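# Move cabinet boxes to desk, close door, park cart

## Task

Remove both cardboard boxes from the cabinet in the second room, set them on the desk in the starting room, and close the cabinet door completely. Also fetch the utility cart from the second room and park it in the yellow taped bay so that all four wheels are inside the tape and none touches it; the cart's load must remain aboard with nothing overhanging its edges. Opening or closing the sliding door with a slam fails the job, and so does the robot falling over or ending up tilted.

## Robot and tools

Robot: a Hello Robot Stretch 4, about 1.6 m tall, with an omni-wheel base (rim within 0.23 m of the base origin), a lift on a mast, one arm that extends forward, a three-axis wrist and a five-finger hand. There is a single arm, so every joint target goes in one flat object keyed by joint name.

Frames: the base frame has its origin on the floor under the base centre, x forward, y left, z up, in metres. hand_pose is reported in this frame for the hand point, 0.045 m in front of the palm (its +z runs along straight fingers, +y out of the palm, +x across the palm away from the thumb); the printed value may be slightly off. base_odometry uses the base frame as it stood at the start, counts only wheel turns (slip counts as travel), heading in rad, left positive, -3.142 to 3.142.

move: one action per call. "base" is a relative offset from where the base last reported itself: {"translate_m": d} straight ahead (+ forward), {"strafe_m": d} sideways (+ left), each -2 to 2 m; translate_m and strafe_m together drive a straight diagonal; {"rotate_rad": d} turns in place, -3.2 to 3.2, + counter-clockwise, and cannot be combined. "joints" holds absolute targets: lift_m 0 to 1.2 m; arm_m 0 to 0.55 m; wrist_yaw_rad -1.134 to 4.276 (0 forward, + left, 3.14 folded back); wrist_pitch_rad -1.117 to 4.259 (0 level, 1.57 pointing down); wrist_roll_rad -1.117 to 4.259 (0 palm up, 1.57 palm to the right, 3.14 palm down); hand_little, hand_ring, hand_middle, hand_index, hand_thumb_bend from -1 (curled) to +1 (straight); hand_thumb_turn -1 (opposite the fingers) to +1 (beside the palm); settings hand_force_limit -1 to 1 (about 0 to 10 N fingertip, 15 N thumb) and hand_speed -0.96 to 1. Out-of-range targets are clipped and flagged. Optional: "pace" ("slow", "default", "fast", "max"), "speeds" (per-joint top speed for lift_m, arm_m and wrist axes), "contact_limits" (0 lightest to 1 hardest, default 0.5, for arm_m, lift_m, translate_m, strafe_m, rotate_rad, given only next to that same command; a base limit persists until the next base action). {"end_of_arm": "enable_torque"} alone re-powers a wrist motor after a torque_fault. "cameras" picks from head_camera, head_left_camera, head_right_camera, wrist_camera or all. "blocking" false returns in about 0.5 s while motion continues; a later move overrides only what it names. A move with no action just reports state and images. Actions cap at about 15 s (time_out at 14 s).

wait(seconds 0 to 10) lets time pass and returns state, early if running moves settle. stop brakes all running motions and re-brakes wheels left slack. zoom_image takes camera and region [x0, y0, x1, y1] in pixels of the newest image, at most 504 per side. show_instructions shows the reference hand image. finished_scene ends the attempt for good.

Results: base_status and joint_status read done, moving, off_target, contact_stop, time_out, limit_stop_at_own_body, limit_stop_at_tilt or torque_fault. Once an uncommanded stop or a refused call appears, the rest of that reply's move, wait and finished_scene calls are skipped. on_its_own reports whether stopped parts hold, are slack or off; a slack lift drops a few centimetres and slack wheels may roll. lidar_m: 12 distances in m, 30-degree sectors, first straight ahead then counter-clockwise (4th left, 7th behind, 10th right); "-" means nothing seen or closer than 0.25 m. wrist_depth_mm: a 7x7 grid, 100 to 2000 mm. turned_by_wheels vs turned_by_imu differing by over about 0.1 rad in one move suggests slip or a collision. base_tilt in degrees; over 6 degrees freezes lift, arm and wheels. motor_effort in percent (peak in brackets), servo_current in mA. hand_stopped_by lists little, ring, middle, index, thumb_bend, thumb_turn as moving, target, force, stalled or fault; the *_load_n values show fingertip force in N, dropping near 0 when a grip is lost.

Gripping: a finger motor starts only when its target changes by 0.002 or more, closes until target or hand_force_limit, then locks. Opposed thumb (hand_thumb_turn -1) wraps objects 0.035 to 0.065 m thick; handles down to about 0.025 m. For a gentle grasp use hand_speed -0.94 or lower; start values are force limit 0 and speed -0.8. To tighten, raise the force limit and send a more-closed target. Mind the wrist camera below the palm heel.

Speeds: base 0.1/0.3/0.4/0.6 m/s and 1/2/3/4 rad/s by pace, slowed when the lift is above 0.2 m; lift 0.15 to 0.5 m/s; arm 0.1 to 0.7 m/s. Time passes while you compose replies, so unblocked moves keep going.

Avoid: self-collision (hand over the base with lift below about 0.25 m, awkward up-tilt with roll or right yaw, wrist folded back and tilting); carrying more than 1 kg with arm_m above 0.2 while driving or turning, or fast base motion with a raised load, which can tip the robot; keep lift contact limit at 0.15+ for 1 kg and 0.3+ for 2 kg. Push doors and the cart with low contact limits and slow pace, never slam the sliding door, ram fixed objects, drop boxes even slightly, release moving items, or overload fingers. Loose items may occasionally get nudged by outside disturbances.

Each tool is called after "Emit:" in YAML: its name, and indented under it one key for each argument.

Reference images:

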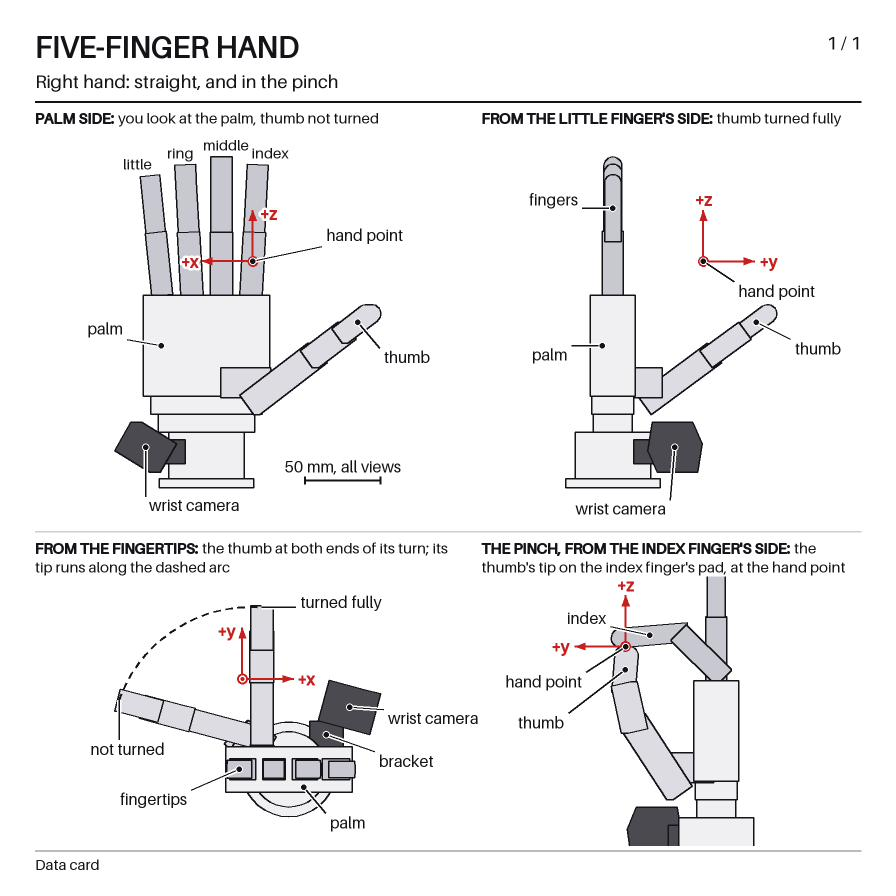

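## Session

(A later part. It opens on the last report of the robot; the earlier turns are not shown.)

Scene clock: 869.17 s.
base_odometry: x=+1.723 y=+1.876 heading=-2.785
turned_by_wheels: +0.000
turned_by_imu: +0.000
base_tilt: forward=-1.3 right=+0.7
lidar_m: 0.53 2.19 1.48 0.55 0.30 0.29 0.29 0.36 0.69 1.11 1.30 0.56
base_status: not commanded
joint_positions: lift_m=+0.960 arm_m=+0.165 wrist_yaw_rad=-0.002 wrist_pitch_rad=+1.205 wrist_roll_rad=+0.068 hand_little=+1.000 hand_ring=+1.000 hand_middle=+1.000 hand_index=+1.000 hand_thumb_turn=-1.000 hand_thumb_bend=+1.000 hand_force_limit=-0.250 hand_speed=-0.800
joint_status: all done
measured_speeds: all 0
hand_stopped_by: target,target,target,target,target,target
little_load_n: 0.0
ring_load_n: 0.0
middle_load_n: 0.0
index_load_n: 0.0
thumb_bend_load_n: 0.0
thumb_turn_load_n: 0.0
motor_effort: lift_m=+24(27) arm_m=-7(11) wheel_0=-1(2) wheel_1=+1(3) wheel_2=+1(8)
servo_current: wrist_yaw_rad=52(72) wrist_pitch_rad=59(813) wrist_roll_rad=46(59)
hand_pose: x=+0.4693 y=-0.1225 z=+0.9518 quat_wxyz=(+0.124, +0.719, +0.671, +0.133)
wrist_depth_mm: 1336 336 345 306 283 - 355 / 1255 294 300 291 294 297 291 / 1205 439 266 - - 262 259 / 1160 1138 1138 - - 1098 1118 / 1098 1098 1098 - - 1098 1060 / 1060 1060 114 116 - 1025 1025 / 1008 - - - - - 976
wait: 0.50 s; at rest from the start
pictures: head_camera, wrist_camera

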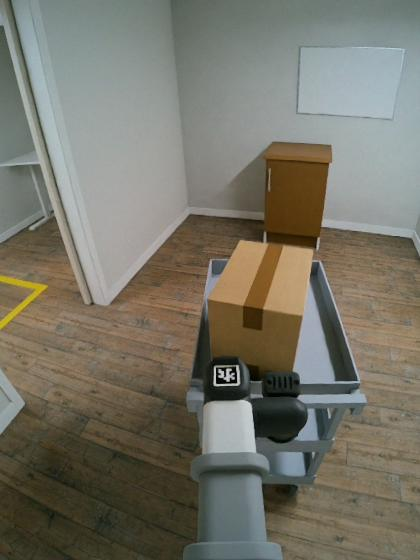

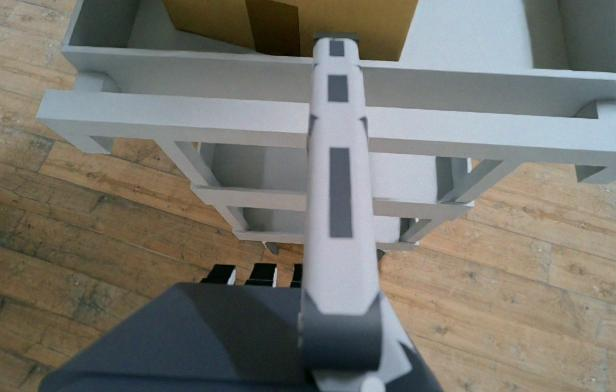

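Emit:
move:
  base: {"strafe_m": -0.031}
  joints: {"wrist_yaw_rad": -0.145, "wrist_roll_rad": 0.0, "wrist_pitch_rad": 1.2, "lift_m": 0.96}
  pace: "slow"

Emit:
move:
  joints: {"arm_m": 0.245}
  pace: "slow"
  contact_limits: {"arm_m": 0.0}
  cameras: ["wrist_camera"]

Scene clock: 872.97 s.
move: done
base_odometry: x=+1.712 y=+1.905 heading=-2.785
turned_by_wheels: +0.000
turned_by_imu: +0.000
base_tilt: forward=-1.2 right=+0.7
lidar_m: 0.52 2.21 1.50 0.56 0.34 0.29 0.30 0.38 0.70 1.08 1.27 0.56
base_status: done
joint_positions: lift_m=+0.960 arm_m=+0.165 wrist_yaw_rad=-0.143 wrist_pitch_rad=+1.205 wrist_roll_rad=+0.003 hand_little=+1.000 hand_ring=+1.000 hand_middle=+1.000 hand_index=+1.000 hand_thumb_turn=-1.000 hand_thumb_bend=+1.000 hand_force_limit=-0.250 hand_speed=-0.800
joint_status: all done
measured_speeds: all 0
hand_stopped_by: target,target,target,target,target,target
little_load_n: 0.0
ring_load_n: 0.0
middle_load_n: 0.0
index_load_n: 0.0
thumb_bend_load_n: 0.0
thumb_turn_load_n: 0.0
motor_effort: lift_m=+24(26) arm_m=-7(7) wheel_0=-1(5) wheel_1=+1(8) wheel_2=+1(5)
servo_current: wrist_yaw_rad=46(78) wrist_pitch_rad=59(72) wrist_roll_rad=39(72)
hand_pose: x=+0.4533 y=-0.1364 z=+0.9525 quat_wxyz=(+0.137, +0.744, +0.643, +0.119)
wrist_depth_mm: 315 342 324 294 - 327 1308 / 287 291 291 291 293 293 306 / 271 273 272 - - 317 1182 / 1138 1138 - - - 1138 1138 / 1078 1078 1078 - - 1098 1098 / 1042 1025 114 117 - 1025 1042 / 991 - - - - - 976
pictures: none

Scene clock: 875.03 s.
move: done
base_odometry: x=+1.712 y=+1.905 heading=-2.785
turned_by_wheels: +0.000
turned_by_imu: +0.000
base_tilt: forward=-1.4 right=+0.8
lidar_m: 0.54 2.21 1.51 0.58 0.34 0.29 0.30 0.37 0.70 1.08 1.27 0.57
base_status: not commanded
joint_positions: lift_m=+0.960 arm_m=+0.245 wrist_yaw_rad=-0.143 wrist_pitch_rad=+1.205 wrist_roll_rad=+0.003 hand_little=+1.000 hand_ring=+1.000 hand_middle=+1.000 hand_index=+1.000 hand_thumb_turn=-1.000 hand_thumb_bend=+1.000 hand_force_limit=-0.250 hand_speed=-0.800
joint_status: all done
measured_speeds: all 0
hand_stopped_by: target,target,target,target,target,target
little_load_n: 0.0
ring_load_n: 0.0
middle_load_n: 0.0
index_load_n: 0.0
thumb_bend_load_n: 0.0
thumb_turn_load_n: 0.0
motor_effort: lift_m=+25(25) arm_m=+7(10) wheel_0=-1(1) wheel_1=+1(2) wheel_2=+1(1)
servo_current: wrist_yaw_rad=52(65) wrist_pitch_rad=46(72) wrist_roll_rad=26(59)
contact_limits: arm_m 0
hand_pose: x=+0.5325 y=-0.1365 z=+0.9525 quat_wxyz=(+0.137, +0.744, +0.643, +0.119)
wrist_depth_mm: 279 248 228 204 - 359 320 / 320 310 283 260 - - 304 / 282 267 268 289 - 272 277 / 245 245 246 242 - 247 247 / 1060 1060 247 - - 1078 1098 / 1042 1025 114 117 - 1042 1042 / 991 - - - - - 1008

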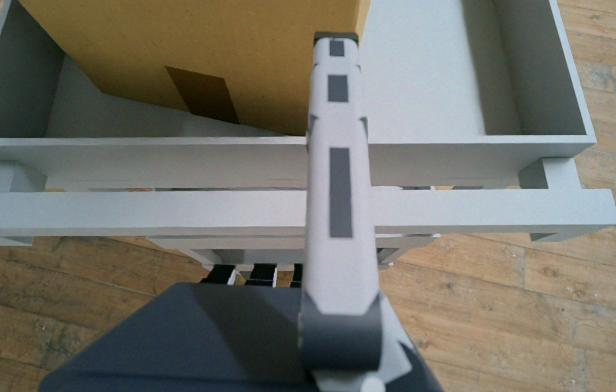

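Emit:
move:
  joints: {"arm_m": 0.274, "lift_m": 0.883}
  speeds: {"arm_m": 0.019, "lift_m": 0.05}
  contact_limits: {"arm_m": 0.0, "lift_m": 0.0}
  cameras: ["wrist_camera"]

Scene clock: 878.17 s.
move: done
base_odometry: x=+1.712 y=+1.905 heading=-2.785
turned_by_wheels: +0.000
turned_by_imu: +0.000
base_tilt: forward=-1.3 right=+0.8
lidar_m: 0.49 2.19 1.51 0.57 0.34 0.30 0.29 0.37 0.71 1.08 1.27 0.56
base_status: not commanded
joint_positions: lift_m=+0.884 arm_m=+0.274 wrist_yaw_rad=-0.143 wrist_pitch_rad=+1.205 wrist_roll_rad=+0.003 hand_little=+1.000 hand_ring=+1.000 hand_middle=+1.000 hand_index=+1.000 hand_thumb_turn=-1.000 hand_thumb_bend=+1.000 hand_force_limit=-0.250 hand_speed=-0.800
joint_status: all done
measured_speeds: all 0
hand_stopped_by: target,target,target,target,target,target
little_load_n: 0.0
ring_load_n: 0.0
middle_load_n: 0.0
index_load_n: 0.5
thumb_bend_load_n: -0.5
thumb_turn_load_n: 0.0
motor_effort: lift_m=+14(23) arm_m=+7(10) wheel_0=-1(1) wheel_1=+2(2) wheel_2=+1(1)
servo_current: wrist_yaw_rad=52(65) wrist_pitch_rad=65(78) wrist_roll_rad=46(59)
contact_limits: arm_m 0; lift_m 0
hand_pose: x=+0.5615 y=-0.1365 z=+0.8764 quat_wxyz=(+0.137, +0.744, +0.643, +0.119)
wrist_depth_mm: 221 200 185 164 - - - / - 246 229 208 - - - / 188 189 190 190 191 205 191 / 230 164 166 165 - 166 167 / 160 991 162 163 - 168 991 / 960 976 114 116 - 960 960 / 931 - - - - - 931

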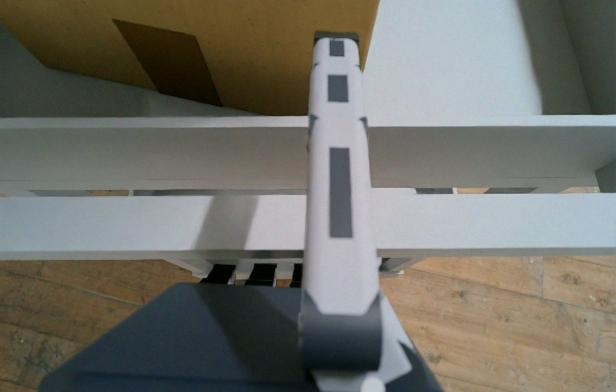

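Emit:
move:
  joints: {"arm_m": 0.2915, "lift_m": 0.828}
  speeds: {"arm_m": 0.016, "lift_m": 0.05}
  contact_limits: {"arm_m": 0.0, "lift_m": 0.0}
  cameras: ["wrist_camera"]

Scene clock: 882.10 s.
move: done
base_odometry: x=+1.712 y=+1.905 heading=-2.785
turned_by_wheels: +0.000
turned_by_imu: +0.000
base_tilt: forward=-1.3 right=+0.8
lidar_m: 0.53 2.19 1.51 0.59 0.35 0.29 0.30 0.37 0.70 1.08 1.25 0.57
base_status: not commanded
joint_positions: lift_m=+0.829 arm_m=+0.291 wrist_yaw_rad=-0.143 wrist_pitch_rad=+1.203 wrist_roll_rad=+0.003 hand_little=+1.000 hand_ring=+1.000 hand_middle=+1.000 hand_index=+1.000 hand_thumb_turn=-1.000 hand_thumb_bend=+1.000 hand_force_limit=-0.250 hand_speed=-0.800
joint_status: all done
measured_speeds: all 0
hand_stopped_by: target,target,target,target,target,target
little_load_n: 0.0
ring_load_n: 0.0
middle_load_n: 0.0
index_load_n: 0.0
thumb_bend_load_n: 0.0
thumb_turn_load_n: 0.0
motor_effort: lift_m=+13(17) arm_m=+7(10) wheel_0=-1(1) wheel_1=+1(2) wheel_2=+1(1)
servo_current: wrist_yaw_rad=52(59) wrist_pitch_rad=46(78) wrist_roll_rad=39(46)
contact_limits: arm_m 0; lift_m 0
hand_pose: x=+0.5795 y=-0.1365 z=+0.8218 quat_wxyz=(+0.138, +0.744, +0.643, +0.120)
wrist_depth_mm: 187 172 158 139 134 - - / 122 126 126 127 121 123 - / 149 150 150 151 151 152 152 / 181 182 109 - 109 110 - / - 104 104 - - 106 - / 904 917 114 116 - 904 917 / 878 - - - - - 891

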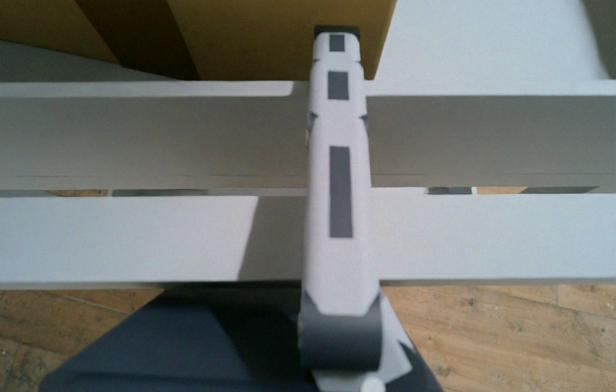

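Emit:
move:
  joints: {"hand_index": -1, "hand_middle": -1, "hand_ring": -1, "hand_little": -1, "hand_speed": -0.9, "hand_force_limit": -0.4}
  cameras: ["wrist_camera", "head_camera"]

Scene clock: 890.03 s.
move: off_target
base_odometry: x=+1.712 y=+1.905 heading=-2.785
turned_by_wheels: +0.000
turned_by_imu: +0.000
base_tilt: forward=-1.5 right=+0.6
lidar_m: 0.51 2.18 1.50 0.58 0.34 0.29 0.31 0.37 0.73 1.08 1.24 0.55
base_status: not commanded
joint_positions: lift_m=+0.829 arm_m=+0.291 wrist_yaw_rad=-0.143 wrist_pitch_rad=+1.203 wrist_roll_rad=+0.003 hand_little=-0.937 hand_ring=+0.256 hand_middle=+0.359 hand_index=+0.154 hand_thumb_turn=-1.000 hand_thumb_bend=+1.000 hand_force_limit=-0.400 hand_speed=-0.900
joint_status: hand_little off_target (ended at -0.937, target -1.000); hand_ring off_target (ended at +0.256, target -1.000); hand_middle off_target (ended at +0.359, target -1.000); hand_index off_target (ended at +0.154, target -1.000); the others done
measured_speeds: all 0
hand_stopped_by: force,force,force,force,target,target
little_load_n: 4.0
ring_load_n: 2.5
middle_load_n: 2.0
index_load_n: 3.5
thumb_bend_load_n: 1.0
thumb_turn_load_n: 0.0
motor_effort: lift_m=+13(14) arm_m=+7(7) wheel_0=+0(1) wheel_1=+1(2) wheel_2=+1(1)
servo_current: wrist_yaw_rad=52(65) wrist_pitch_rad=52(78) wrist_roll_rad=39(65)
contact_limits: arm_m 0; lift_m 0
hand_pose: x=+0.5796 y=-0.1365 z=+0.8218 quat_wxyz=(+0.138, +0.744, +0.643, +0.120)
wrist_depth_mm: 187 173 160 140 133 - - / 121 127 128 122 122 123 - / 150 151 151 151 152 152 153 / 109 109 124 - 109 110 - / - 103 104 - - 105 - / 891 904 114 116 - 904 931 / 866 - - - - - 866
pictures: head_camera, wrist_camera

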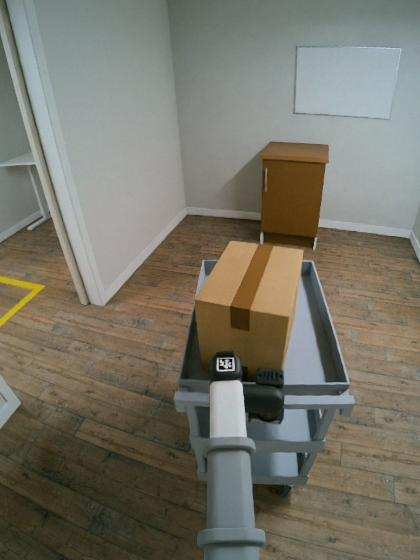

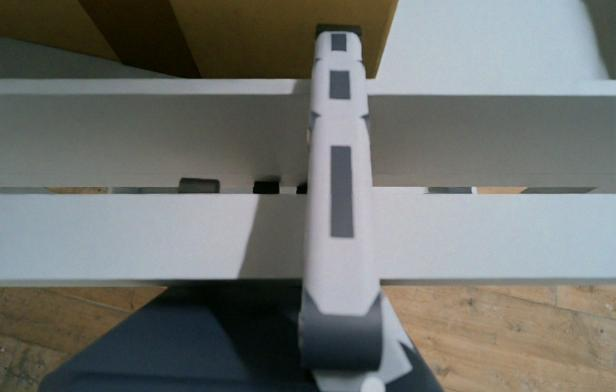

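Emit:
move:
  joints: {"hand_index": 1, "hand_middle": 1, "hand_ring": 1, "hand_little": 1, "hand_speed": -0.8}

Emit:
move:
  joints: {"arm_m": 0.2855}
  pace: "slow"

Emit:
move:
  joints: {"arm_m": 0.32, "lift_m": 0.841, "wrist_pitch_rad": 1.4}
  speeds: {"arm_m": 0.017, "lift_m": 0.006, "wrist_pitch_rad": 0.1}
  contact_limits: {"arm_m": 0.0, "lift_m": 0.1}
  cameras: ["wrist_camera", "head_camera"]

Scene clock: 899.97 s.
move: done
base_odometry: x=+1.712 y=+1.905 heading=-2.785
turned_by_wheels: +0.000
turned_by_imu: +0.000
base_tilt: forward=-1.5 right=+0.8
lidar_m: 0.51 2.19 1.52 0.57 0.34 0.30 0.31 0.36 0.70 1.08 1.26 0.56
base_status: not commanded
joint_positions: lift_m=+0.829 arm_m=+0.291 wrist_yaw_rad=-0.143 wrist_pitch_rad=+1.203 wrist_roll_rad=+0.003 hand_little=+1.000 hand_ring=+1.000 hand_middle=+1.000 hand_index=+1.000 hand_thumb_turn=-1.000 hand_thumb_bend=+1.000 hand_force_limit=-0.400 hand_speed=-0.800
joint_status: all done
measured_speeds: all 0
hand_stopped_by: target,target,target,target,target,target
little_load_n: 0.0
ring_load_n: 0.0
middle_load_n: 0.0
index_load_n: 0.0
thumb_bend_load_n: 0.5
thumb_turn_load_n: 0.0
motor_effort: lift_m=+13(13) arm_m=+7(7) wheel_0=-1(1) wheel_1=+1(2) wheel_2=+1(1)
servo_current: wrist_yaw_rad=46(65) wrist_pitch_rad=52(72) wrist_roll_rad=39(59)
contact_limits: arm_m 0; lift_m 0
hand_pose: x=+0.5796 y=-0.1365 z=+0.8218 quat_wxyz=(+0.138, +0.744, +0.643, +0.120)
wrist_depth_mm: 188 173 159 139 134 - - / 121 126 127 127 121 123 - / 150 150 151 151 152 152 152 / 109 109 109 - 109 110 - / - 104 104 - - 106 - / 904 904 114 116 - 904 917 / 866 - - - - - 866
pictures: none

Scene clock: 900.73 s.
move: done
base_odometry: x=+1.712 y=+1.905 heading=-2.785
turned_by_wheels: +0.000
turned_by_imu: +0.000
base_tilt: forward=-1.2 right=+0.8
lidar_m: 0.53 2.19 1.51 0.58 0.33 0.28 0.30 0.37 0.71 1.08 1.26 0.55
base_status: not commanded
joint_positions: lift_m=+0.829 arm_m=+0.286 wrist_yaw_rad=-0.143 wrist_pitch_rad=+1.202 wrist_roll_rad=+0.003 hand_little=+1.000 hand_ring=+1.000 hand_middle=+1.000 hand_index=+1.000 hand_thumb_turn=-1.000 hand_thumb_bend=+1.000 hand_force_limit=-0.400 hand_speed=-0.800
joint_status: all done
measured_speeds: all 0
hand_stopped_by: target,target,target,target,target,target
little_load_n: 0.0
ring_load_n: 0.0
middle_load_n: 0.0
index_load_n: 0.0
thumb_bend_load_n: 0.0
thumb_turn_load_n: 0.0
motor_effort: lift_m=+13(13) arm_m=-8(9) wheel_0=-1(1) wheel_1=+1(2) wheel_2=+1(1)
servo_current: wrist_yaw_rad=59(59) wrist_pitch_rad=46(78) wrist_roll_rad=52(59)
contact_limits: lift_m 0
hand_pose: x=+0.5745 y=-0.1365 z=+0.8219 quat_wxyz=(+0.138, +0.744, +0.643, +0.120)
wrist_depth_mm: 192 178 163 144 138 - - / 124 133 133 133 126 133 - / 157 157 158 167 158 158 157 / 109 110 109 - - 111 - / 117 105 107 - - 107 - / 904 904 114 116 - 917 917 / 878 - - - - - 878
pictures: none

"speeds": lift_m = 0.006 is out of range 0.01 to 0.5

Emit:
move:
  joints: {"arm_m": 0.32, "lift_m": 0.841, "wrist_pitch_rad": 1.4}
  speeds: {"arm_m": 0.02, "lift_m": 0.01, "wrist_pitch_rad": 0.12}
  contact_limits: {"arm_m": 0.0, "lift_m": 0.1}
  cameras: ["wrist_camera", "head_camera"]

Scene clock: 903.47 s.
move: off_target
base_odometry: x=+1.712 y=+1.905 heading=-2.785
turned_by_wheels: +0.000
turned_by_imu: +0.000
base_tilt: forward=-1.4 right=+0.7
lidar_m: 0.52 2.19 1.50 0.59 0.32 0.31 0.29 0.36 0.72 1.07 1.25 0.56
base_status: not commanded
joint_positions: lift_m=+0.841 arm_m=+0.319 wrist_yaw_rad=-0.143 wrist_pitch_rad=+1.380 wrist_roll_rad=+0.001 hand_little=+1.000 hand_ring=+1.000 hand_middle=+1.000 hand_index=+1.000 hand_thumb_turn=-1.000 hand_thumb_bend=+1.000 hand_force_limit=-0.400 hand_speed=-0.800
joint_status: wrist_pitch_rad off_target (ended at +1.380, target +1.400); the others done
measured_speeds: all 0
hand_stopped_by: target,target,target,target,target,target
little_load_n: 0.0
ring_load_n: 0.0
middle_load_n: 0.0
index_load_n: 0.0
thumb_bend_load_n: 2.0
thumb_turn_load_n: 0.0
motor_effort: lift_m=+17(27) arm_m=+9(10) wheel_0=-1(1) wheel_1=+1(2) wheel_2=+1(1)
servo_current: wrist_yaw_rad=46(59) wrist_pitch_rad=111(150) wrist_roll_rad=26(65)
contact_limits: arm_m 0; lift_m 0.1
hand_pose: x=+0.5736 y=-0.1315 z=+0.8135 quat_wxyz=(+0.072, +0.753, +0.652, +0.063)
wrist_depth_mm: 186 175 160 138 127 - - / 119 119 121 180 119 122 - / 152 140 141 155 143 144 145 / 307 410 - - - 455 976 / 110 110 109 - - 110 110 / 917 931 112 116 - 917 946 / 891 - - - - - 891
pictures: head_camera, wrist_camera

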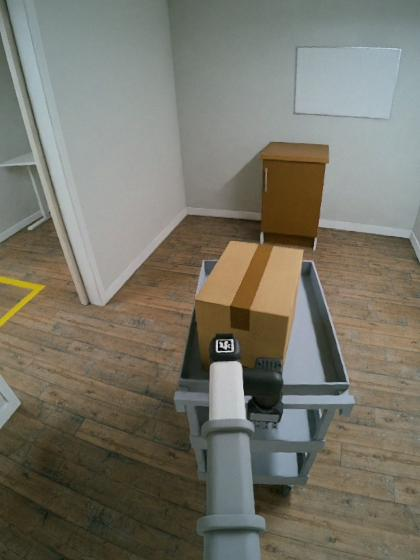

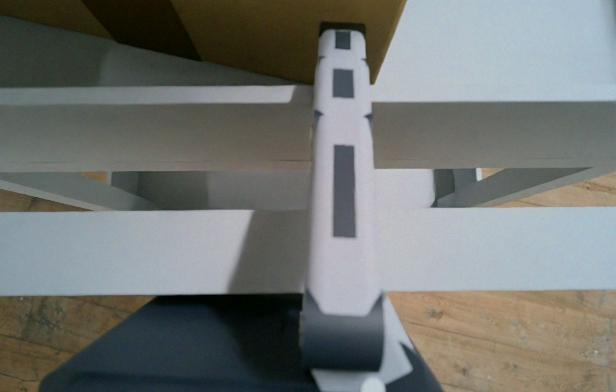

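Emit:
move:
  joints: {"lift_m": 0.87, "arm_m": 0.31}
  speeds: {"arm_m": 0.02, "lift_m": 0.05}

Emit:
move:
  joints: {"wrist_pitch_rad": 1.57, "hand_thumb_turn": 0.55, "arm_m": 0.32}
  speeds: {"arm_m": 0.02, "wrist_pitch_rad": 0.2}
  cameras: ["wrist_camera"]

Scene clock: 906.17 s.
move: done
base_odometry: x=+1.712 y=+1.905 heading=-2.785
turned_by_wheels: +0.000
turned_by_imu: +0.000
base_tilt: forward=-1.4 right=+0.7
lidar_m: 0.54 2.19 1.52 0.57 0.36 0.29 0.30 0.38 0.71 1.05 1.25 0.54
base_status: not commanded
joint_positions: lift_m=+0.869 arm_m=+0.310 wrist_yaw_rad=-0.143 wrist_pitch_rad=+1.398 wrist_roll_rad=+0.001 hand_little=+1.000 hand_ring=+1.000 hand_middle=+1.000 hand_index=+1.000 hand_thumb_turn=-1.000 hand_thumb_bend=+1.000 hand_force_limit=-0.400 hand_speed=-0.800
joint_status: all done
measured_speeds: all 0
hand_stopped_by: target,target,target,target,target,target
little_load_n: 0.0
ring_load_n: 0.0
middle_load_n: 0.0
index_load_n: 0.0
thumb_bend_load_n: 0.0
thumb_turn_load_n: 0.0
motor_effort: lift_m=+26(28) arm_m=-7(11) wheel_0=-2(2) wheel_1=+1(2) wheel_2=+2(3)
servo_current: wrist_yaw_rad=46(59) wrist_pitch_rad=46(130) wrist_roll_rad=33(46)
hand_pose: x=+0.5607 y=-0.1309 z=+0.8399 quat_wxyz=(+0.065, +0.753, +0.652, +0.056)
wrist_depth_mm: - 200 186 163 - - - / 138 144 138 156 143 143 142 / 255 206 185 186 - 204 203 / 131 132 131 - - - 132 / 960 960 211 224 - 976 960 / 960 946 114 116 - 946 946 / 946 - - - - - 931
pictures: none

Scene clock: 910.77 s.
move: done
base_odometry: x=+1.712 y=+1.905 heading=-2.785
turned_by_wheels: +0.000
turned_by_imu: -0.001
base_tilt: forward=-1.4 right=+0.6
lidar_m: 0.51 2.18 1.50 0.59 0.33 0.30 0.31 0.36 0.72 1.08 1.25 0.55
base_status: not commanded
joint_positions: lift_m=+0.870 arm_m=+0.320 wrist_yaw_rad=-0.141 wrist_pitch_rad=+1.565 wrist_roll_rad=+0.000 hand_little=+1.000 hand_ring=+1.000 hand_middle=+1.000 hand_index=+1.000 hand_thumb_turn=+0.549 hand_thumb_bend=+1.000 hand_force_limit=-0.400 hand_speed=-0.800
joint_status: all done
measured_speeds: all 0
hand_stopped_by: target,target,target,target,target,target
little_load_n: 0.0
ring_load_n: 0.0
middle_load_n: 0.0
index_load_n: 0.0
thumb_bend_load_n: 1.5
thumb_turn_load_n: -5.5
motor_effort: lift_m=+19(27) arm_m=+4(8) wheel_0=-4(4) wheel_1=+0(2) wheel_2=+3(5)
servo_current: wrist_yaw_rad=46(65) wrist_pitch_rad=59(182) wrist_roll_rad=26(65)
hand_pose: x=+0.5352 y=-0.1257 z=+0.8272 quat_wxyz=(+0.002, +0.755, +0.656, +0.002)
wrist_depth_mm: - - 175 171 - - - / 168 159 152 151 146 141 149 / 976 473 - - - 384 - / 127 127 127 127 127 127 - / 976 991 976 976 991 - - / 976 991 114 118 - - 976 / 976 - - - - - 960

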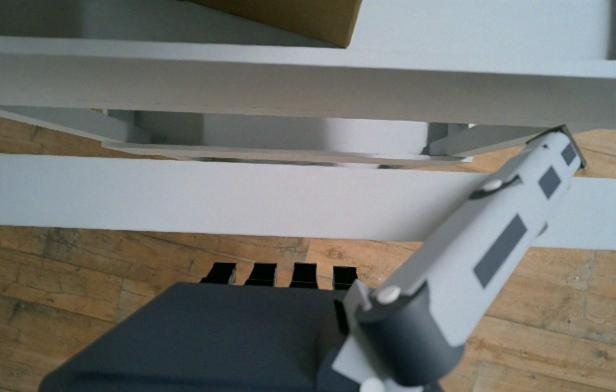

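Emit:
move:
  joints: {"arm_m": 0.332}
  speeds: {"arm_m": 0.03}
  contact_limits: {"arm_m": 0.0}
  cameras: ["wrist_camera"]

Scene clock: 913.00 s.
move: done
base_odometry: x=+1.712 y=+1.905 heading=-2.785
turned_by_wheels: +0.000
turned_by_imu: -0.001
base_tilt: forward=-1.2 right=+0.8
lidar_m: 0.53 2.19 1.52 0.58 0.34 0.30 0.31 0.35 0.70 1.07 1.26 0.56
base_status: not commanded
joint_positions: lift_m=+0.870 arm_m=+0.332 wrist_yaw_rad=-0.142 wrist_pitch_rad=+1.565 wrist_roll_rad=+0.000 hand_little=+1.000 hand_ring=+1.000 hand_middle=+1.000 hand_index=+1.000 hand_thumb_turn=+0.549 hand_thumb_bend=+1.000 hand_force_limit=-0.400 hand_speed=-0.800
joint_status: all done
measured_speeds: all 0
hand_stopped_by: target,target,target,target,target,target
little_load_n: 0.0
ring_load_n: 0.0
middle_load_n: 0.0
index_load_n: 0.0
thumb_bend_load_n: 0.5
thumb_turn_load_n: 1.5
motor_effort: lift_m=+19(20) arm_m=+7(9) wheel_0=-5(5) wheel_1=+0(0) wheel_2=+1(3)
servo_current: wrist_yaw_rad=46(52) wrist_pitch_rad=59(72) wrist_roll_rad=46(59)
contact_limits: arm_m 0
hand_pose: x=+0.5467 y=-0.1258 z=+0.8272 quat_wxyz=(+0.002, +0.756, +0.655, +0.002)
wrist_depth_mm: - - 182 166 - - - / 133 147 143 125 152 132 - / 976 508 - - - 445 - / 125 124 124 124 124 976 - / 125 125 213 124 125 - - / 976 991 114 118 - - - / 991 - - - - - 976

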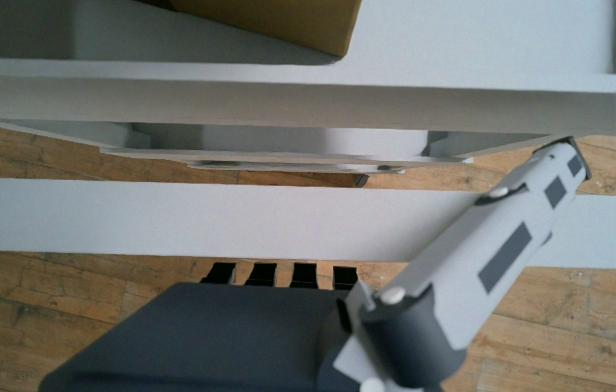

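Emit:
move:
  joints: {"arm_m": 0.343}
  speeds: {"arm_m": 0.03}
  contact_limits: {"arm_m": 0.0}

Emit:
move:
  joints: {"lift_m": 0.856}
  speeds: {"lift_m": 0.03}
  contact_limits: {"lift_m": 0.0}
  cameras: ["wrist_camera"]

Scene clock: 914.47 s.
move: done
base_odometry: x=+1.712 y=+1.905 heading=-2.785
turned_by_wheels: +0.000
turned_by_imu: +0.002
base_tilt: forward=-1.3 right=+0.6
lidar_m: 0.52 2.20 1.50 0.56 0.34 0.29 0.29 0.37 0.70 1.08 1.23 0.55
base_status: not commanded
joint_positions: lift_m=+0.870 arm_m=+0.343 wrist_yaw_rad=-0.143 wrist_pitch_rad=+1.567 wrist_roll_rad=+0.000 hand_little=+1.000 hand_ring=+1.000 hand_middle=+1.000 hand_index=+1.000 hand_thumb_turn=+0.549 hand_thumb_bend=+1.000 hand_force_limit=-0.400 hand_speed=-0.800
joint_status: all done
measured_speeds: all 0
hand_stopped_by: target,target,target,target,target,target
little_load_n: 0.0
ring_load_n: 0.0
middle_load_n: 0.0
index_load_n: 0.0
thumb_bend_load_n: 0.0
thumb_turn_load_n: 0.0
motor_effort: lift_m=+19(20) arm_m=+7(9) wheel_0=-1(5) wheel_1=+1(1) wheel_2=+1(2)
servo_current: wrist_yaw_rad=46(59) wrist_pitch_rad=65(72) wrist_roll_rad=39(59)
contact_limits: arm_m 0
hand_pose: x=+0.5570 y=-0.1257 z=+0.8271 quat_wxyz=(+0.001, +0.756, +0.655, +0.001)
wrist_depth_mm: - - 168 156 - - - / 121 121 121 122 120 - - / 960 415 151 169 160 155 126 / 976 976 976 976 976 976 - / 123 122 122 122 122 - - / 991 976 114 118 - - 976 / 991 - - - - - 991
pictures: none

Scene clock: 915.33 s.
move: done
base_odometry: x=+1.712 y=+1.905 heading=-2.785
turned_by_wheels: +0.000
turned_by_imu: +0.000
base_tilt: forward=-1.2 right=+0.7
lidar_m: 0.53 2.21 1.51 0.58 0.35 0.30 0.30 0.36 0.70 1.08 1.26 0.54
base_status: not commanded
joint_positions: lift_m=+0.857 arm_m=+0.343 wrist_yaw_rad=-0.143 wrist_pitch_rad=+1.567 wrist_roll_rad=+0.000 hand_little=+1.000 hand_ring=+1.000 hand_middle=+1.000 hand_index=+1.000 hand_thumb_turn=+0.549 hand_thumb_bend=+1.000 hand_force_limit=-0.400 hand_speed=-0.800
joint_status: all done
measured_speeds: all 0
hand_stopped_by: target,target,target,target,target,target
little_load_n: 0.0
ring_load_n: 0.0
middle_load_n: 0.0
index_load_n: 0.0
thumb_bend_load_n: 0.5
thumb_turn_load_n: -3.0
motor_effort: lift_m=+13(19) arm_m=+6(7) wheel_0=-1(2) wheel_1=+1(1) wheel_2=+1(2)
servo_current: wrist_yaw_rad=52(59) wrist_pitch_rad=52(72) wrist_roll_rad=46(59)
contact_limits: arm_m 0; lift_m 0
hand_pose: x=+0.5571 y=-0.1257 z=+0.8136 quat_wxyz=(+0.001, +0.756, +0.655, +0.001)
wrist_depth_mm: - - 160 148 - - - / 111 109 118 109 - - - / 960 421 165 135 147 144 - / 960 960 960 960 946 960 - / 110 110 110 110 110 - - / 976 976 111 110 - - 960 / 960 - - - - - 960

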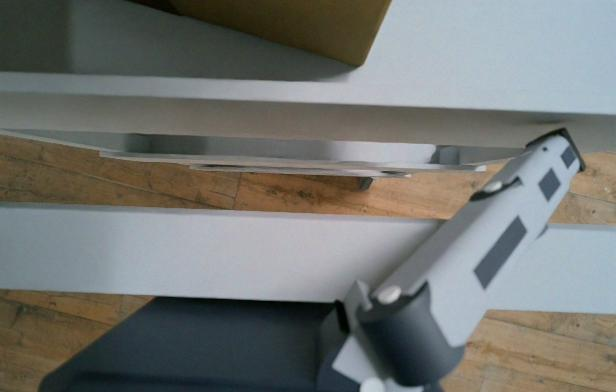

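Emit:
move:
  joints: {"hand_thumb_turn": 0.45, "arm_m": 0.345}
  speeds: {"arm_m": 0.03}
  contact_limits: {"arm_m": 0.0}

Emit:
move:
  joints: {"hand_index": -1, "hand_middle": -1, "hand_ring": -1, "hand_little": -1, "hand_speed": -0.9, "hand_force_limit": -0.4}
  cameras: ["wrist_camera", "head_camera"]

Scene clock: 918.00 s.
move: done
base_odometry: x=+1.712 y=+1.905 heading=-2.785
turned_by_wheels: +0.000
turned_by_imu: +0.000
base_tilt: forward=-1.3 right=+0.8
lidar_m: 0.51 2.21 1.50 0.57 0.34 0.29 0.29 0.38 0.72 1.07 1.26 0.53
base_status: not commanded
joint_positions: lift_m=+0.857 arm_m=+0.345 wrist_yaw_rad=-0.143 wrist_pitch_rad=+1.567 wrist_roll_rad=+0.000 hand_little=+1.000 hand_ring=+1.000 hand_middle=+1.000 hand_index=+1.000 hand_thumb_turn=+0.450 hand_thumb_bend=+1.000 hand_force_limit=-0.400 hand_speed=-0.800
joint_status: all done
measured_speeds: all 0
hand_stopped_by: target,target,target,target,target,target
little_load_n: 0.0
ring_load_n: 0.0
middle_load_n: 0.0
index_load_n: 0.0
thumb_bend_load_n: 0.0
thumb_turn_load_n: 0.5
motor_effort: lift_m=+13(14) arm_m=+7(8) wheel_0=-1(2) wheel_1=+1(1) wheel_2=+1(1)
servo_current: wrist_yaw_rad=52(59) wrist_pitch_rad=46(72) wrist_roll_rad=20(59)
contact_limits: arm_m 0; lift_m 0
hand_pose: x=+0.5590 y=-0.1257 z=+0.8135 quat_wxyz=(+0.001, +0.756, +0.655, +0.001)
wrist_depth_mm: - - 161 147 - - - / 122 108 - 107 - - - / 976 389 161 154 146 143 - / 960 960 960 960 976 946 - / 110 109 109 109 108 - - / 991 960 112 109 - - 960 / 976 - - - - - 976
pictures: none

Scene clock: 925.33 s.
move: off_target
base_odometry: x=+1.712 y=+1.905 heading=-2.785
turned_by_wheels: +0.000
turned_by_imu: +0.000
base_tilt: forward=-1.4 right=+0.7
lidar_m: 0.53 2.20 1.51 0.56 0.33 0.30 0.30 0.37 0.70 1.08 1.27 0.56
base_status: not commanded
joint_positions: lift_m=+0.856 arm_m=+0.345 wrist_yaw_rad=-0.143 wrist_pitch_rad=+1.567 wrist_roll_rad=+0.000 hand_little=-0.918 hand_ring=-0.890 hand_middle=-0.881 hand_index=-0.863 hand_thumb_turn=+0.450 hand_thumb_bend=+1.000 hand_force_limit=-0.400 hand_speed=-0.900
joint_status: hand_little off_target (ended at -0.918, target -1.000); hand_ring off_target (ended at -0.890, target -1.000); hand_middle off_target (ended at -0.881, target -1.000); hand_index off_target (ended at -0.863, target -1.000); the others done
measured_speeds: all 0
hand_stopped_by: force,force,force,force,target,target
little_load_n: 3.5
ring_load_n: 2.0
middle_load_n: 1.5
index_load_n: 0.5
thumb_bend_load_n: 0.0
thumb_turn_load_n: 2.0
motor_effort: lift_m=+16(16) arm_m=+6(7) wheel_0=-1(2) wheel_1=+1(1) wheel_2=+1(2)
servo_current: wrist_yaw_rad=52(59) wrist_pitch_rad=46(85) wrist_roll_rad=20(65)
contact_limits: arm_m 0; lift_m 0
hand_pose: x=+0.5591 y=-0.1257 z=+0.8134 quat_wxyz=(+0.001, +0.756, +0.655, +0.001)
wrist_depth_mm: - - 158 145 - - - / 116 107 - 107 - - - / 347 370 156 148 143 138 - / 946 960 123 126 - 960 - / 108 108 108 108 107 - - / 960 976 112 - - - 960 / 976 - - - - - 960
pictures: head_camera, wrist_camera

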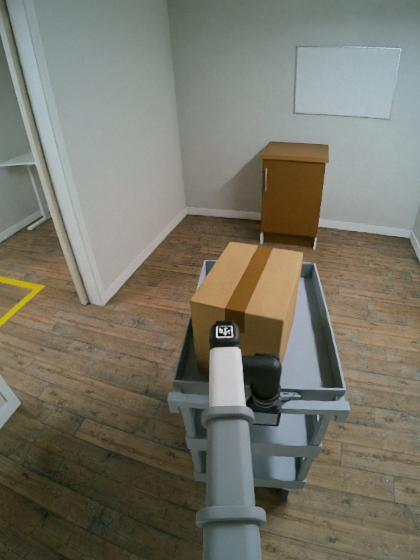

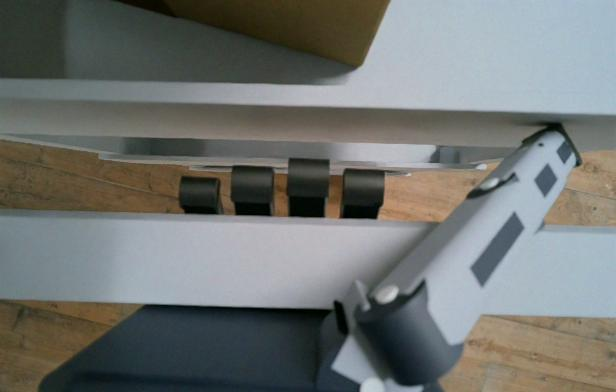

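Emit:
move:
  base: {"translate_m": -0.0153, "strafe_m": -0.0478}
  joints: {"wrist_yaw_rad": -0.012}
  pace: "slow"
  speeds: {"wrist_yaw_rad": 0.15}
  contact_limits: {"translate_m": 0.3}
  cameras: ["wrist_camera", "head_camera"]

Scene clock: 929.33 s.
move: done
base_odometry: x=+1.710 y=+1.955 heading=-2.784
turned_by_wheels: +0.001
turned_by_imu: +0.002
base_tilt: forward=-1.3 right=+0.7
lidar_m: 0.53 0.55 1.57 0.57 0.34 0.30 0.30 0.36 0.71 1.03 1.18 0.55
base_status: done
joint_positions: lift_m=+0.856 arm_m=+0.345 wrist_yaw_rad=-0.020 wrist_pitch_rad=+1.568 wrist_roll_rad=+0.000 hand_little=-0.918 hand_ring=-0.890 hand_middle=-0.881 hand_index=-0.863 hand_thumb_turn=+0.451 hand_thumb_bend=+0.998 hand_force_limit=-0.400 hand_speed=-0.900
joint_status: all done
measured_speeds: all 0
hand_stopped_by: force,force,force,force,target,target
little_load_n: 7.0
ring_load_n: 1.5
middle_load_n: 0.0
index_load_n: 0.0
thumb_bend_load_n: -5.0
thumb_turn_load_n: 8.0
motor_effort: lift_m=+16(16) arm_m=+6(6) wheel_0=+4(9) wheel_1=+0(6) wheel_2=+2(8)
servo_current: wrist_yaw_rad=65(85) wrist_pitch_rad=46(65) wrist_roll_rad=46(52)
contact_limits: arm_m 0; lift_m 0; translate_m 0.3
hand_pose: x=+0.5741 y=-0.1194 z=+0.8133 quat_wxyz=(+0.001, +0.714, +0.700, +0.001)
wrist_depth_mm: - - 159 143 - - - / 112 106 - 106 - - - / 960 452 164 142 132 125 - / 960 946 121 121 - 946 - / 108 108 108 107 107 - - / 976 976 108 - - - - / 976 - - - - - 960
pictures: head_camera, wrist_camera

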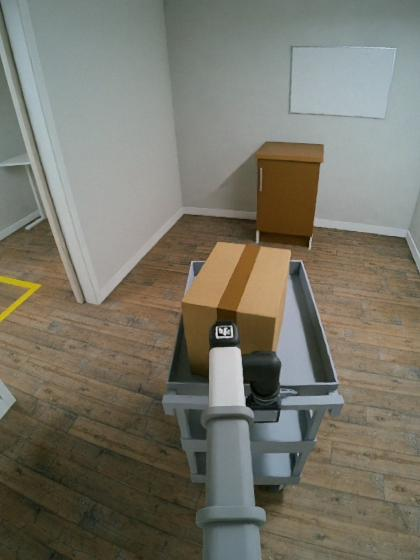

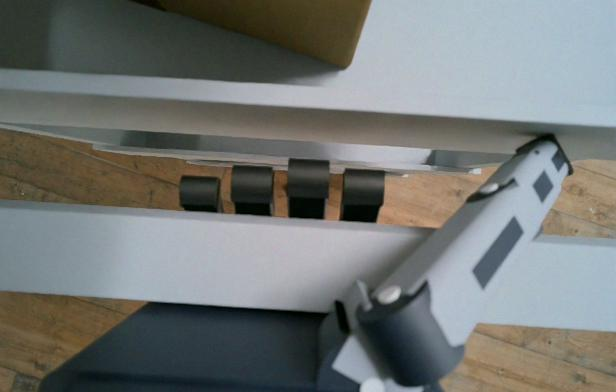

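Emit:
move:
  joints: {"hand_thumb_turn": 0.52}

Emit:
move:
  base: {"translate_m": -0.009, "strafe_m": -0.0494}
  joints: {"wrist_yaw_rad": 0.119}
  pace: "slow"
  speeds: {"wrist_yaw_rad": 0.15}
  contact_limits: {"translate_m": 0.3}
  cameras: ["wrist_camera"]

Scene clock: 930.93 s.
move: done
base_odometry: x=+1.710 y=+1.955 heading=-2.784
turned_by_wheels: +0.000
turned_by_imu: +0.000
base_tilt: forward=-1.3 right=+0.8
lidar_m: 0.53 0.56 1.55 0.57 0.34 0.29 0.29 0.38 0.71 1.03 1.21 0.55
base_status: not commanded
joint_positions: lift_m=+0.856 arm_m=+0.345 wrist_yaw_rad=-0.017 wrist_pitch_rad=+1.568 wrist_roll_rad=+0.000 hand_little=-0.918 hand_ring=-0.890 hand_middle=-0.881 hand_index=-0.863 hand_thumb_turn=+0.520 hand_thumb_bend=+0.999 hand_force_limit=-0.400 hand_speed=-0.900
joint_status: all done
measured_speeds: all 0
hand_stopped_by: force,force,force,force,target,target
little_load_n: 5.5
ring_load_n: 0.5
middle_load_n: 0.0
index_load_n: 0.0
thumb_bend_load_n: -3.0
thumb_turn_load_n: 3.0
motor_effort: lift_m=+16(16) arm_m=+6(6) wheel_0=+4(4) wheel_1=+1(1) wheel_2=+2(3)
servo_current: wrist_yaw_rad=46(72) wrist_pitch_rad=52(72) wrist_roll_rad=20(52)
contact_limits: arm_m 0; lift_m 0; translate_m 0.3
hand_pose: x=+0.5745 y=-0.1192 z=+0.8133 quat_wxyz=(+0.001, +0.713, +0.701, +0.001)
wrist_depth_mm: - - 158 142 - - - / 114 106 - 106 - - - / 960 488 158 140 133 136 - / 960 960 124 125 - 960 - / 108 108 108 107 107 - - / 976 976 108 107 - - - / 991 - - - - - 960
pictures: none

Scene clock: 932.60 s.
move: done
base_odometry: x=+1.701 y=+2.004 heading=-2.784
turned_by_wheels: +0.000
turned_by_imu: +0.000
base_tilt: forward=-1.3 right=+0.6
lidar_m: 0.53 0.54 1.60 0.60 0.36 0.30 0.31 0.39 0.73 0.98 1.14 0.58
base_status: done
joint_positions: lift_m=+0.856 arm_m=+0.345 wrist_yaw_rad=+0.111 wrist_pitch_rad=+1.569 wrist_roll_rad=+0.001 hand_little=-0.918 hand_ring=-0.890 hand_middle=-0.881 hand_index=-0.863 hand_thumb_turn=+0.521 hand_thumb_bend=+0.999 hand_force_limit=-0.400 hand_speed=-0.900
joint_status: all done
measured_speeds: all 0
hand_stopped_by: force,force,force,force,target,target
little_load_n: 11.5
ring_load_n: 3.0
middle_load_n: 0.0
index_load_n: 0.0
thumb_bend_load_n: -5.0
thumb_turn_load_n: 9.5
motor_effort: lift_m=+16(16) arm_m=+5(6) wheel_0=+3(8) wheel_1=-1(6) wheel_2=+3(9)
servo_current: wrist_yaw_rad=59(111) wrist_pitch_rad=65(72) wrist_roll_rad=52(59)
contact_limits: arm_m 0; lift_m 0; translate_m 0.3
hand_pose: x=+0.5889 y=-0.1109 z=+0.8132 quat_wxyz=(+0.001, +0.667, +0.745, +0.001)
wrist_depth_mm: - - 161 144 - - - / 124 107 - 105 - - - / 976 496 165 136 133 132 - / 960 946 121 121 - 946 - / 108 108 107 107 107 - - / 976 976 108 107 - - - / 960 - - - - - 960

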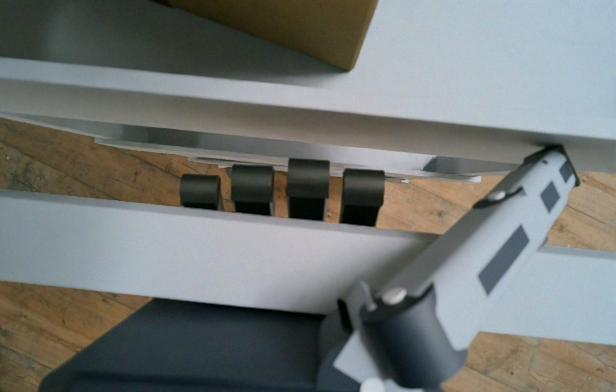

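Emit:
move:
  joints: {"wrist_yaw_rad": 0.03}
  speeds: {"wrist_yaw_rad": 0.1}
  cameras: ["wrist_camera"]

Scene clock: 937.17 s.
move: done
base_odometry: x=+1.701 y=+2.004 heading=-2.784
turned_by_wheels: +0.000
turned_by_imu: +0.000
base_tilt: forward=-1.4 right=+0.8
lidar_m: 0.50 0.56 1.61 0.57 0.35 0.31 0.31 0.38 0.72 0.98 1.15 0.57
base_status: not commanded
joint_positions: lift_m=+0.856 arm_m=+0.345 wrist_yaw_rad=+0.038 wrist_pitch_rad=+1.569 wrist_roll_rad=+0.001 hand_little=-0.918 hand_ring=-0.890 hand_middle=-0.881 hand_index=-0.863 hand_thumb_turn=+0.520 hand_thumb_bend=+0.999 hand_force_limit=-0.400 hand_speed=-0.900
joint_status: all done
measured_speeds: all 0
hand_stopped_by: force,force,force,force,target,target
little_load_n: 6.0
ring_load_n: 2.0
middle_load_n: 0.0
index_load_n: 0.0
thumb_bend_load_n: -1.0
thumb_turn_load_n: 0.0
motor_effort: lift_m=+17(17) arm_m=+4(5) wheel_0=+4(4) wheel_1=-1(2) wheel_2=+3(4)
servo_current: wrist_yaw_rad=59(85) wrist_pitch_rad=59(78) wrist_roll_rad=13(59)
contact_limits: arm_m 0; lift_m 0; translate_m 0.3
hand_pose: x=+0.5808 y=-0.1160 z=+0.8132 quat_wxyz=(+0.001, +0.694, +0.720, +0.001)
wrist_depth_mm: - - 156 142 - - - / 112 107 - 106 - - - / 946 427 160 142 133 127 - / 976 976 122 121 - 946 - / 108 108 108 107 107 - - / 976 960 111 - - - - / 960 - - - - - 960

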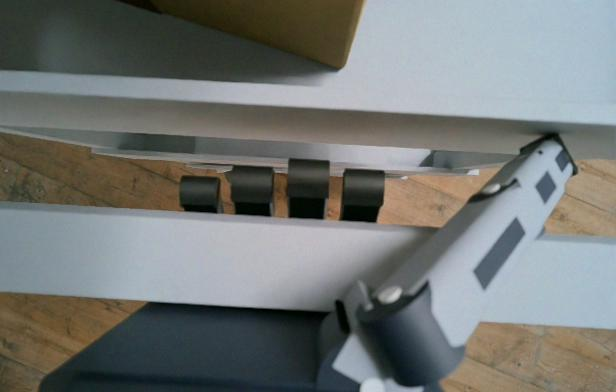

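Emit:
move:
  base: {"translate_m": -0.003, "strafe_m": -0.092}
  joints: {"wrist_yaw_rad": 0.12}
  pace: "slow"
  speeds: {"wrist_yaw_rad": 0.1}
  contact_limits: {"translate_m": 0.3}
  cameras: ["wrist_camera"]

Scene clock: 940.67 s.
move: done
base_odometry: x=+1.672 y=+2.091 heading=-2.783
turned_by_wheels: +0.001
turned_by_imu: +0.002
base_tilt: forward=-1.3 right=+0.8
lidar_m: 0.51 0.53 1.69 0.64 0.37 0.31 0.33 0.42 0.80 0.90 1.03 0.60
base_status: done
joint_positions: lift_m=+0.856 arm_m=+0.345 wrist_yaw_rad=+0.119 wrist_pitch_rad=+1.569 wrist_roll_rad=+0.001 hand_little=-0.918 hand_ring=-0.890 hand_middle=-0.881 hand_index=-0.863 hand_thumb_turn=+0.520 hand_thumb_bend=+0.999 hand_force_limit=-0.400 hand_speed=-0.900
joint_status: all done
measured_speeds: all 0
hand_stopped_by: force,force,force,force,target,target
little_load_n: 9.0
ring_load_n: 3.0
middle_load_n: 0.0
index_load_n: 0.0
thumb_bend_load_n: -3.0
thumb_turn_load_n: 2.5
motor_effort: lift_m=+17(17) arm_m=+4(5) wheel_0=+5(10) wheel_1=-1(6) wheel_2=+7(15)
servo_current: wrist_yaw_rad=46(78) wrist_pitch_rad=46(65) wrist_roll_rad=7(52)
contact_limits: arm_m 0; lift_m 0; translate_m 0.3
hand_pose: x=+0.5900 y=-0.1103 z=+0.8132 quat_wxyz=(+0.001, +0.664, +0.748, +0.001)
wrist_depth_mm: - 162 145 - - - - / 117 107 111 106 - - - / 976 488 162 128 134 137 - / 960 960 121 121 - 946 - / 108 108 108 107 107 - - / 976 976 108 108 - - - / 976 - - - - - 960

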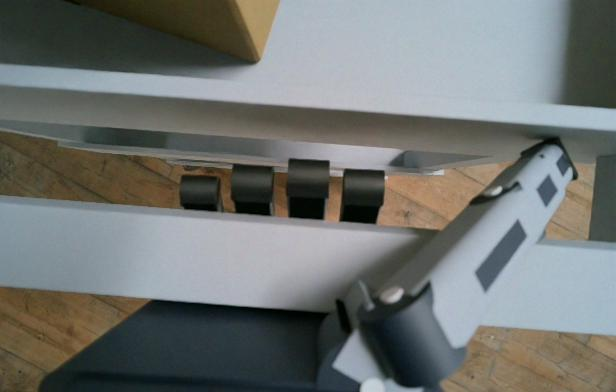

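Emit:
move:
  joints: {"hand_index": 1, "hand_middle": 1, "hand_ring": 1, "hand_little": 1, "hand_speed": -0.8}

Emit:
move:
  joints: {"lift_m": 0.96}
  pace: "slow"
  cameras: ["wrist_camera", "head_camera"]

Scene clock: 951.53 s.
move: done
base_odometry: x=+1.672 y=+2.091 heading=-2.784
turned_by_wheels: +0.000
turned_by_imu: +0.000
base_tilt: forward=-1.4 right=+0.6
lidar_m: 0.51 0.52 1.70 0.63 0.38 0.33 0.32 0.41 0.78 0.88 1.03 0.58
base_status: not commanded
joint_positions: lift_m=+0.856 arm_m=+0.345 wrist_yaw_rad=+0.119 wrist_pitch_rad=+1.569 wrist_roll_rad=+0.001 hand_little=+1.000 hand_ring=+1.000 hand_middle=+1.000 hand_index=+1.000 hand_thumb_turn=+0.520 hand_thumb_bend=+1.000 hand_force_limit=-0.400 hand_speed=-0.800
joint_status: all done
measured_speeds: all 0
hand_stopped_by: target,target,target,target,target,target
little_load_n: 0.0
ring_load_n: 0.0
middle_load_n: 0.0
index_load_n: 0.0
thumb_bend_load_n: -1.0
thumb_turn_load_n: 0.0
motor_effort: lift_m=+17(17) arm_m=+4(5) wheel_0=+3(5) wheel_1=-2(2) wheel_2=+3(7)
servo_current: wrist_yaw_rad=46(65) wrist_pitch_rad=46(78) wrist_roll_rad=39(72)
contact_limits: arm_m 0; lift_m 0; translate_m 0.3
hand_pose: x=+0.5900 y=-0.1103 z=+0.8132 quat_wxyz=(+0.001, +0.664, +0.748, +0.001)
wrist_depth_mm: - 171 148 - - - - / 131 117 125 107 - - - / 960 946 - 158 143 136 - / 117 946 976 946 946 960 - / 109 109 109 109 108 - - / 991 976 112 109 - - 108 / 991 - - - - - 960
pictures: none

Scene clock: 953.27 s.
move: done
base_odometry: x=+1.672 y=+2.091 heading=-2.784
turned_by_wheels: +0.000
turned_by_imu: +0.000
base_tilt: forward=-1.4 right=+0.7
lidar_m: 0.51 0.55 1.69 0.63 0.38 0.32 0.33 0.41 0.78 0.89 1.03 0.59
base_status: not commanded
joint_positions: lift_m=+0.959 arm_m=+0.345 wrist_yaw_rad=+0.119 wrist_pitch_rad=+1.569 wrist_roll_rad=+0.001 hand_little=+1.000 hand_ring=+1.000 hand_middle=+1.000 hand_index=+1.000 hand_thumb_turn=+0.520 hand_thumb_bend=+1.000 hand_force_limit=-0.400 hand_speed=-0.800
joint_status: all done
measured_speeds: all 0
hand_stopped_by: target,target,target,target,target,target
little_load_n: 0.0
ring_load_n: 0.0
middle_load_n: 0.0
index_load_n: 0.0
thumb_bend_load_n: 0.0
thumb_turn_load_n: 0.0
motor_effort: lift_m=+27(30) arm_m=+4(5) wheel_0=+3(3) wheel_1=-1(2) wheel_2=+3(4)
servo_current: wrist_yaw_rad=52(59) wrist_pitch_rad=46(72) wrist_roll_rad=46(59)
contact_limits: arm_m 0; translate_m 0.3
hand_pose: x=+0.5900 y=-0.1103 z=+0.9164 quat_wxyz=(+0.001, +0.664, +0.748, +0.001)
wrist_depth_mm: 235 198 153 224 - - 234 / - - 229 - - - 229 / 1060 242 236 209 209 248 206 / 212 211 211 1060 1060 1060 - / 1060 1078 1042 211 211 - - / 1060 1098 114 119 - - 1078 / 1098 - - - - - 1060
pictures: head_camera, wrist_camera

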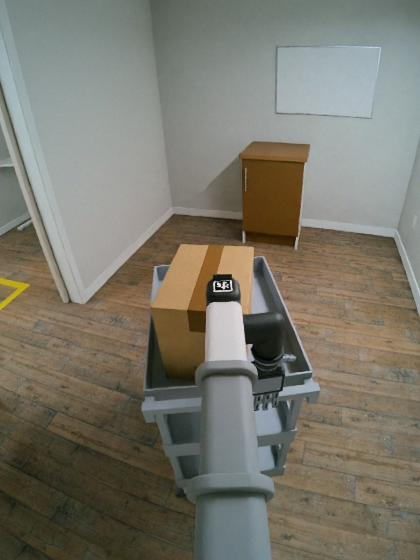

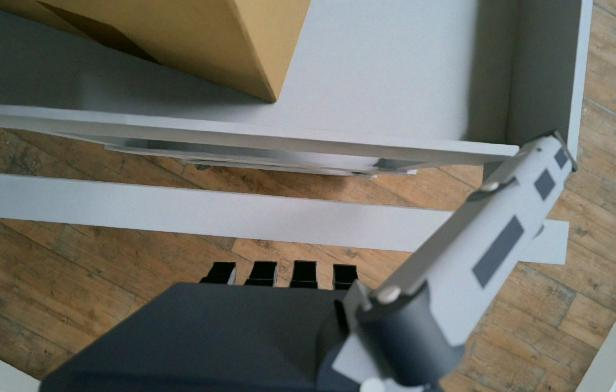

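Emit:
move:
  joints: {"arm_m": 0.0, "lift_m": 0.99, "hand_thumb_turn": -1}

Emit:
move:
  base: {"strafe_m": -0.55}
  contact_limits: {"strafe_m": 0.2}
  pace: "slow"
  cameras: ["head_camera", "head_left_camera", "head_right_camera"]

Scene clock: 962.33 s.
move: done
base_odometry: x=+1.672 y=+2.091 heading=-2.784
turned_by_wheels: +0.000
turned_by_imu: +0.000
base_tilt: forward=-1.3 right=+0.8
lidar_m: 0.50 0.53 1.68 0.63 0.39 0.32 0.33 0.42 0.79 0.90 1.04 0.57
base_status: not commanded
joint_positions: lift_m=+0.990 arm_m=+0.000 wrist_yaw_rad=+0.119 wrist_pitch_rad=+1.569 wrist_roll_rad=+0.001 hand_little=+1.000 hand_ring=+1.000 hand_middle=+1.000 hand_index=+1.000 hand_thumb_turn=-1.000 hand_thumb_bend=+1.000 hand_force_limit=-0.400 hand_speed=-0.800
joint_status: all done
measured_speeds: all 0
hand_stopped_by: target,target,target,target,target,target
little_load_n: 0.0
ring_load_n: 0.0
middle_load_n: 0.0
index_load_n: 0.0
thumb_bend_load_n: 0.0
thumb_turn_load_n: 0.0
motor_effort: lift_m=+26(30) arm_m=-7(9) wheel_0=+3(3) wheel_1=-1(2) wheel_2=+2(3)
servo_current: wrist_yaw_rad=46(59) wrist_pitch_rad=39(65) wrist_roll_rad=33(65)
contact_limits: translate_m 0.3
hand_pose: x=+0.2454 y=-0.1103 z=+0.9464 quat_wxyz=(+0.001, +0.664, +0.748, +0.001)
wrist_depth_mm: 1098 1060 1078 - 1078 1060 1060 / 1060 1078 1078 1078 - 1060 1098 / 1098 1060 1098 1078 - 1078 1078 / 1098 1098 1098 904 - 1078 1098 / 1078 1098 891 891 - 1078 1098 / - 1118 114 116 - 1078 1098 / - - - - - - 1098
pictures: none

Scene clock: 968.97 s.
move: done
base_odometry: x=+1.479 y=+2.606 heading=-2.784
turned_by_wheels: +0.000
turned_by_imu: +0.001
base_tilt: forward=-1.4 right=+0.9
lidar_m: 2.72 0.64 0.76 0.95 0.57 0.49 0.50 0.44 0.39 0.36 0.46 0.77
base_status: done
joint_positions: lift_m=+0.990 arm_m=+0.000 wrist_yaw_rad=+0.119 wrist_pitch_rad=+1.569 wrist_roll_rad=+0.001 hand_little=+1.000 hand_ring=+1.000 hand_middle=+1.000 hand_index=+1.000 hand_thumb_turn=-1.000 hand_thumb_bend=+1.000 hand_force_limit=-0.400 hand_speed=-0.800
joint_status: not commanded
measured_speeds: all 0
hand_stopped_by: target,target,target,target,target,target
little_load_n: 0.0
ring_load_n: 0.0
middle_load_n: 0.0
index_load_n: 0.0
thumb_bend_load_n: 0.0
thumb_turn_load_n: 0.0
motor_effort: lift_m=+26(27) arm_m=-7(7) wheel_0=-1(6) wheel_1=+1(6) wheel_2=+1(11)
servo_current: wrist_yaw_rad=59(59) wrist_pitch_rad=26(98) wrist_roll_rad=39(59)
contact_limits: strafe_m 0.2
hand_pose: x=+0.2454 y=-0.1103 z=+0.9464 quat_wxyz=(+0.001, +0.664, +0.748, +0.001)
wrist_depth_mm: 1078 1078 1078 1078 1060 1078 - / 1098 1060 1078 1078 - 1078 - / 1098 1098 1078 1078 - 1098 - / 1098 1098 1078 904 - - - / 1118 1098 891 904 - - - / 1098 1118 114 116 - - - / - - - - - - -

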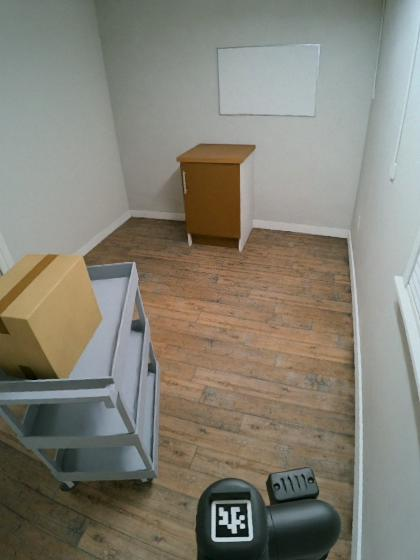

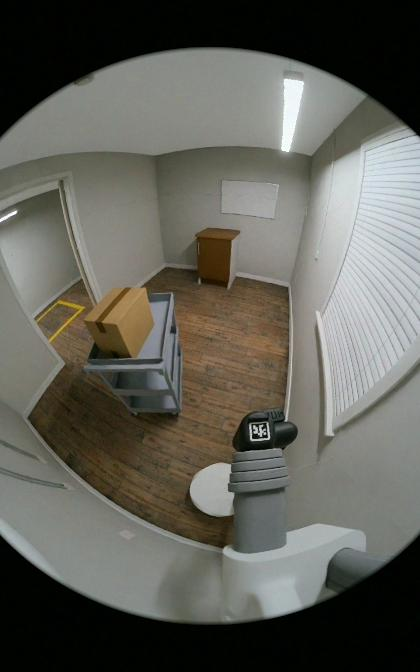

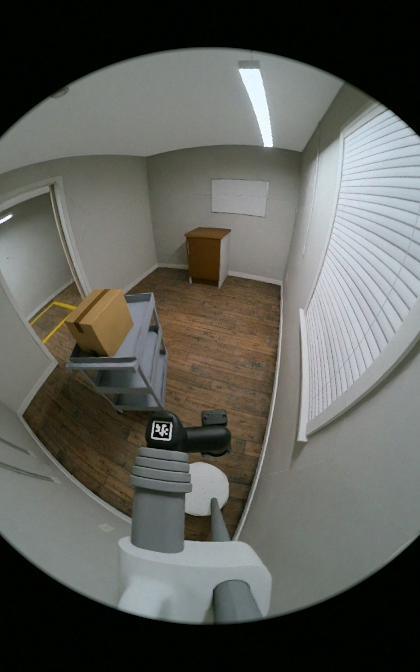

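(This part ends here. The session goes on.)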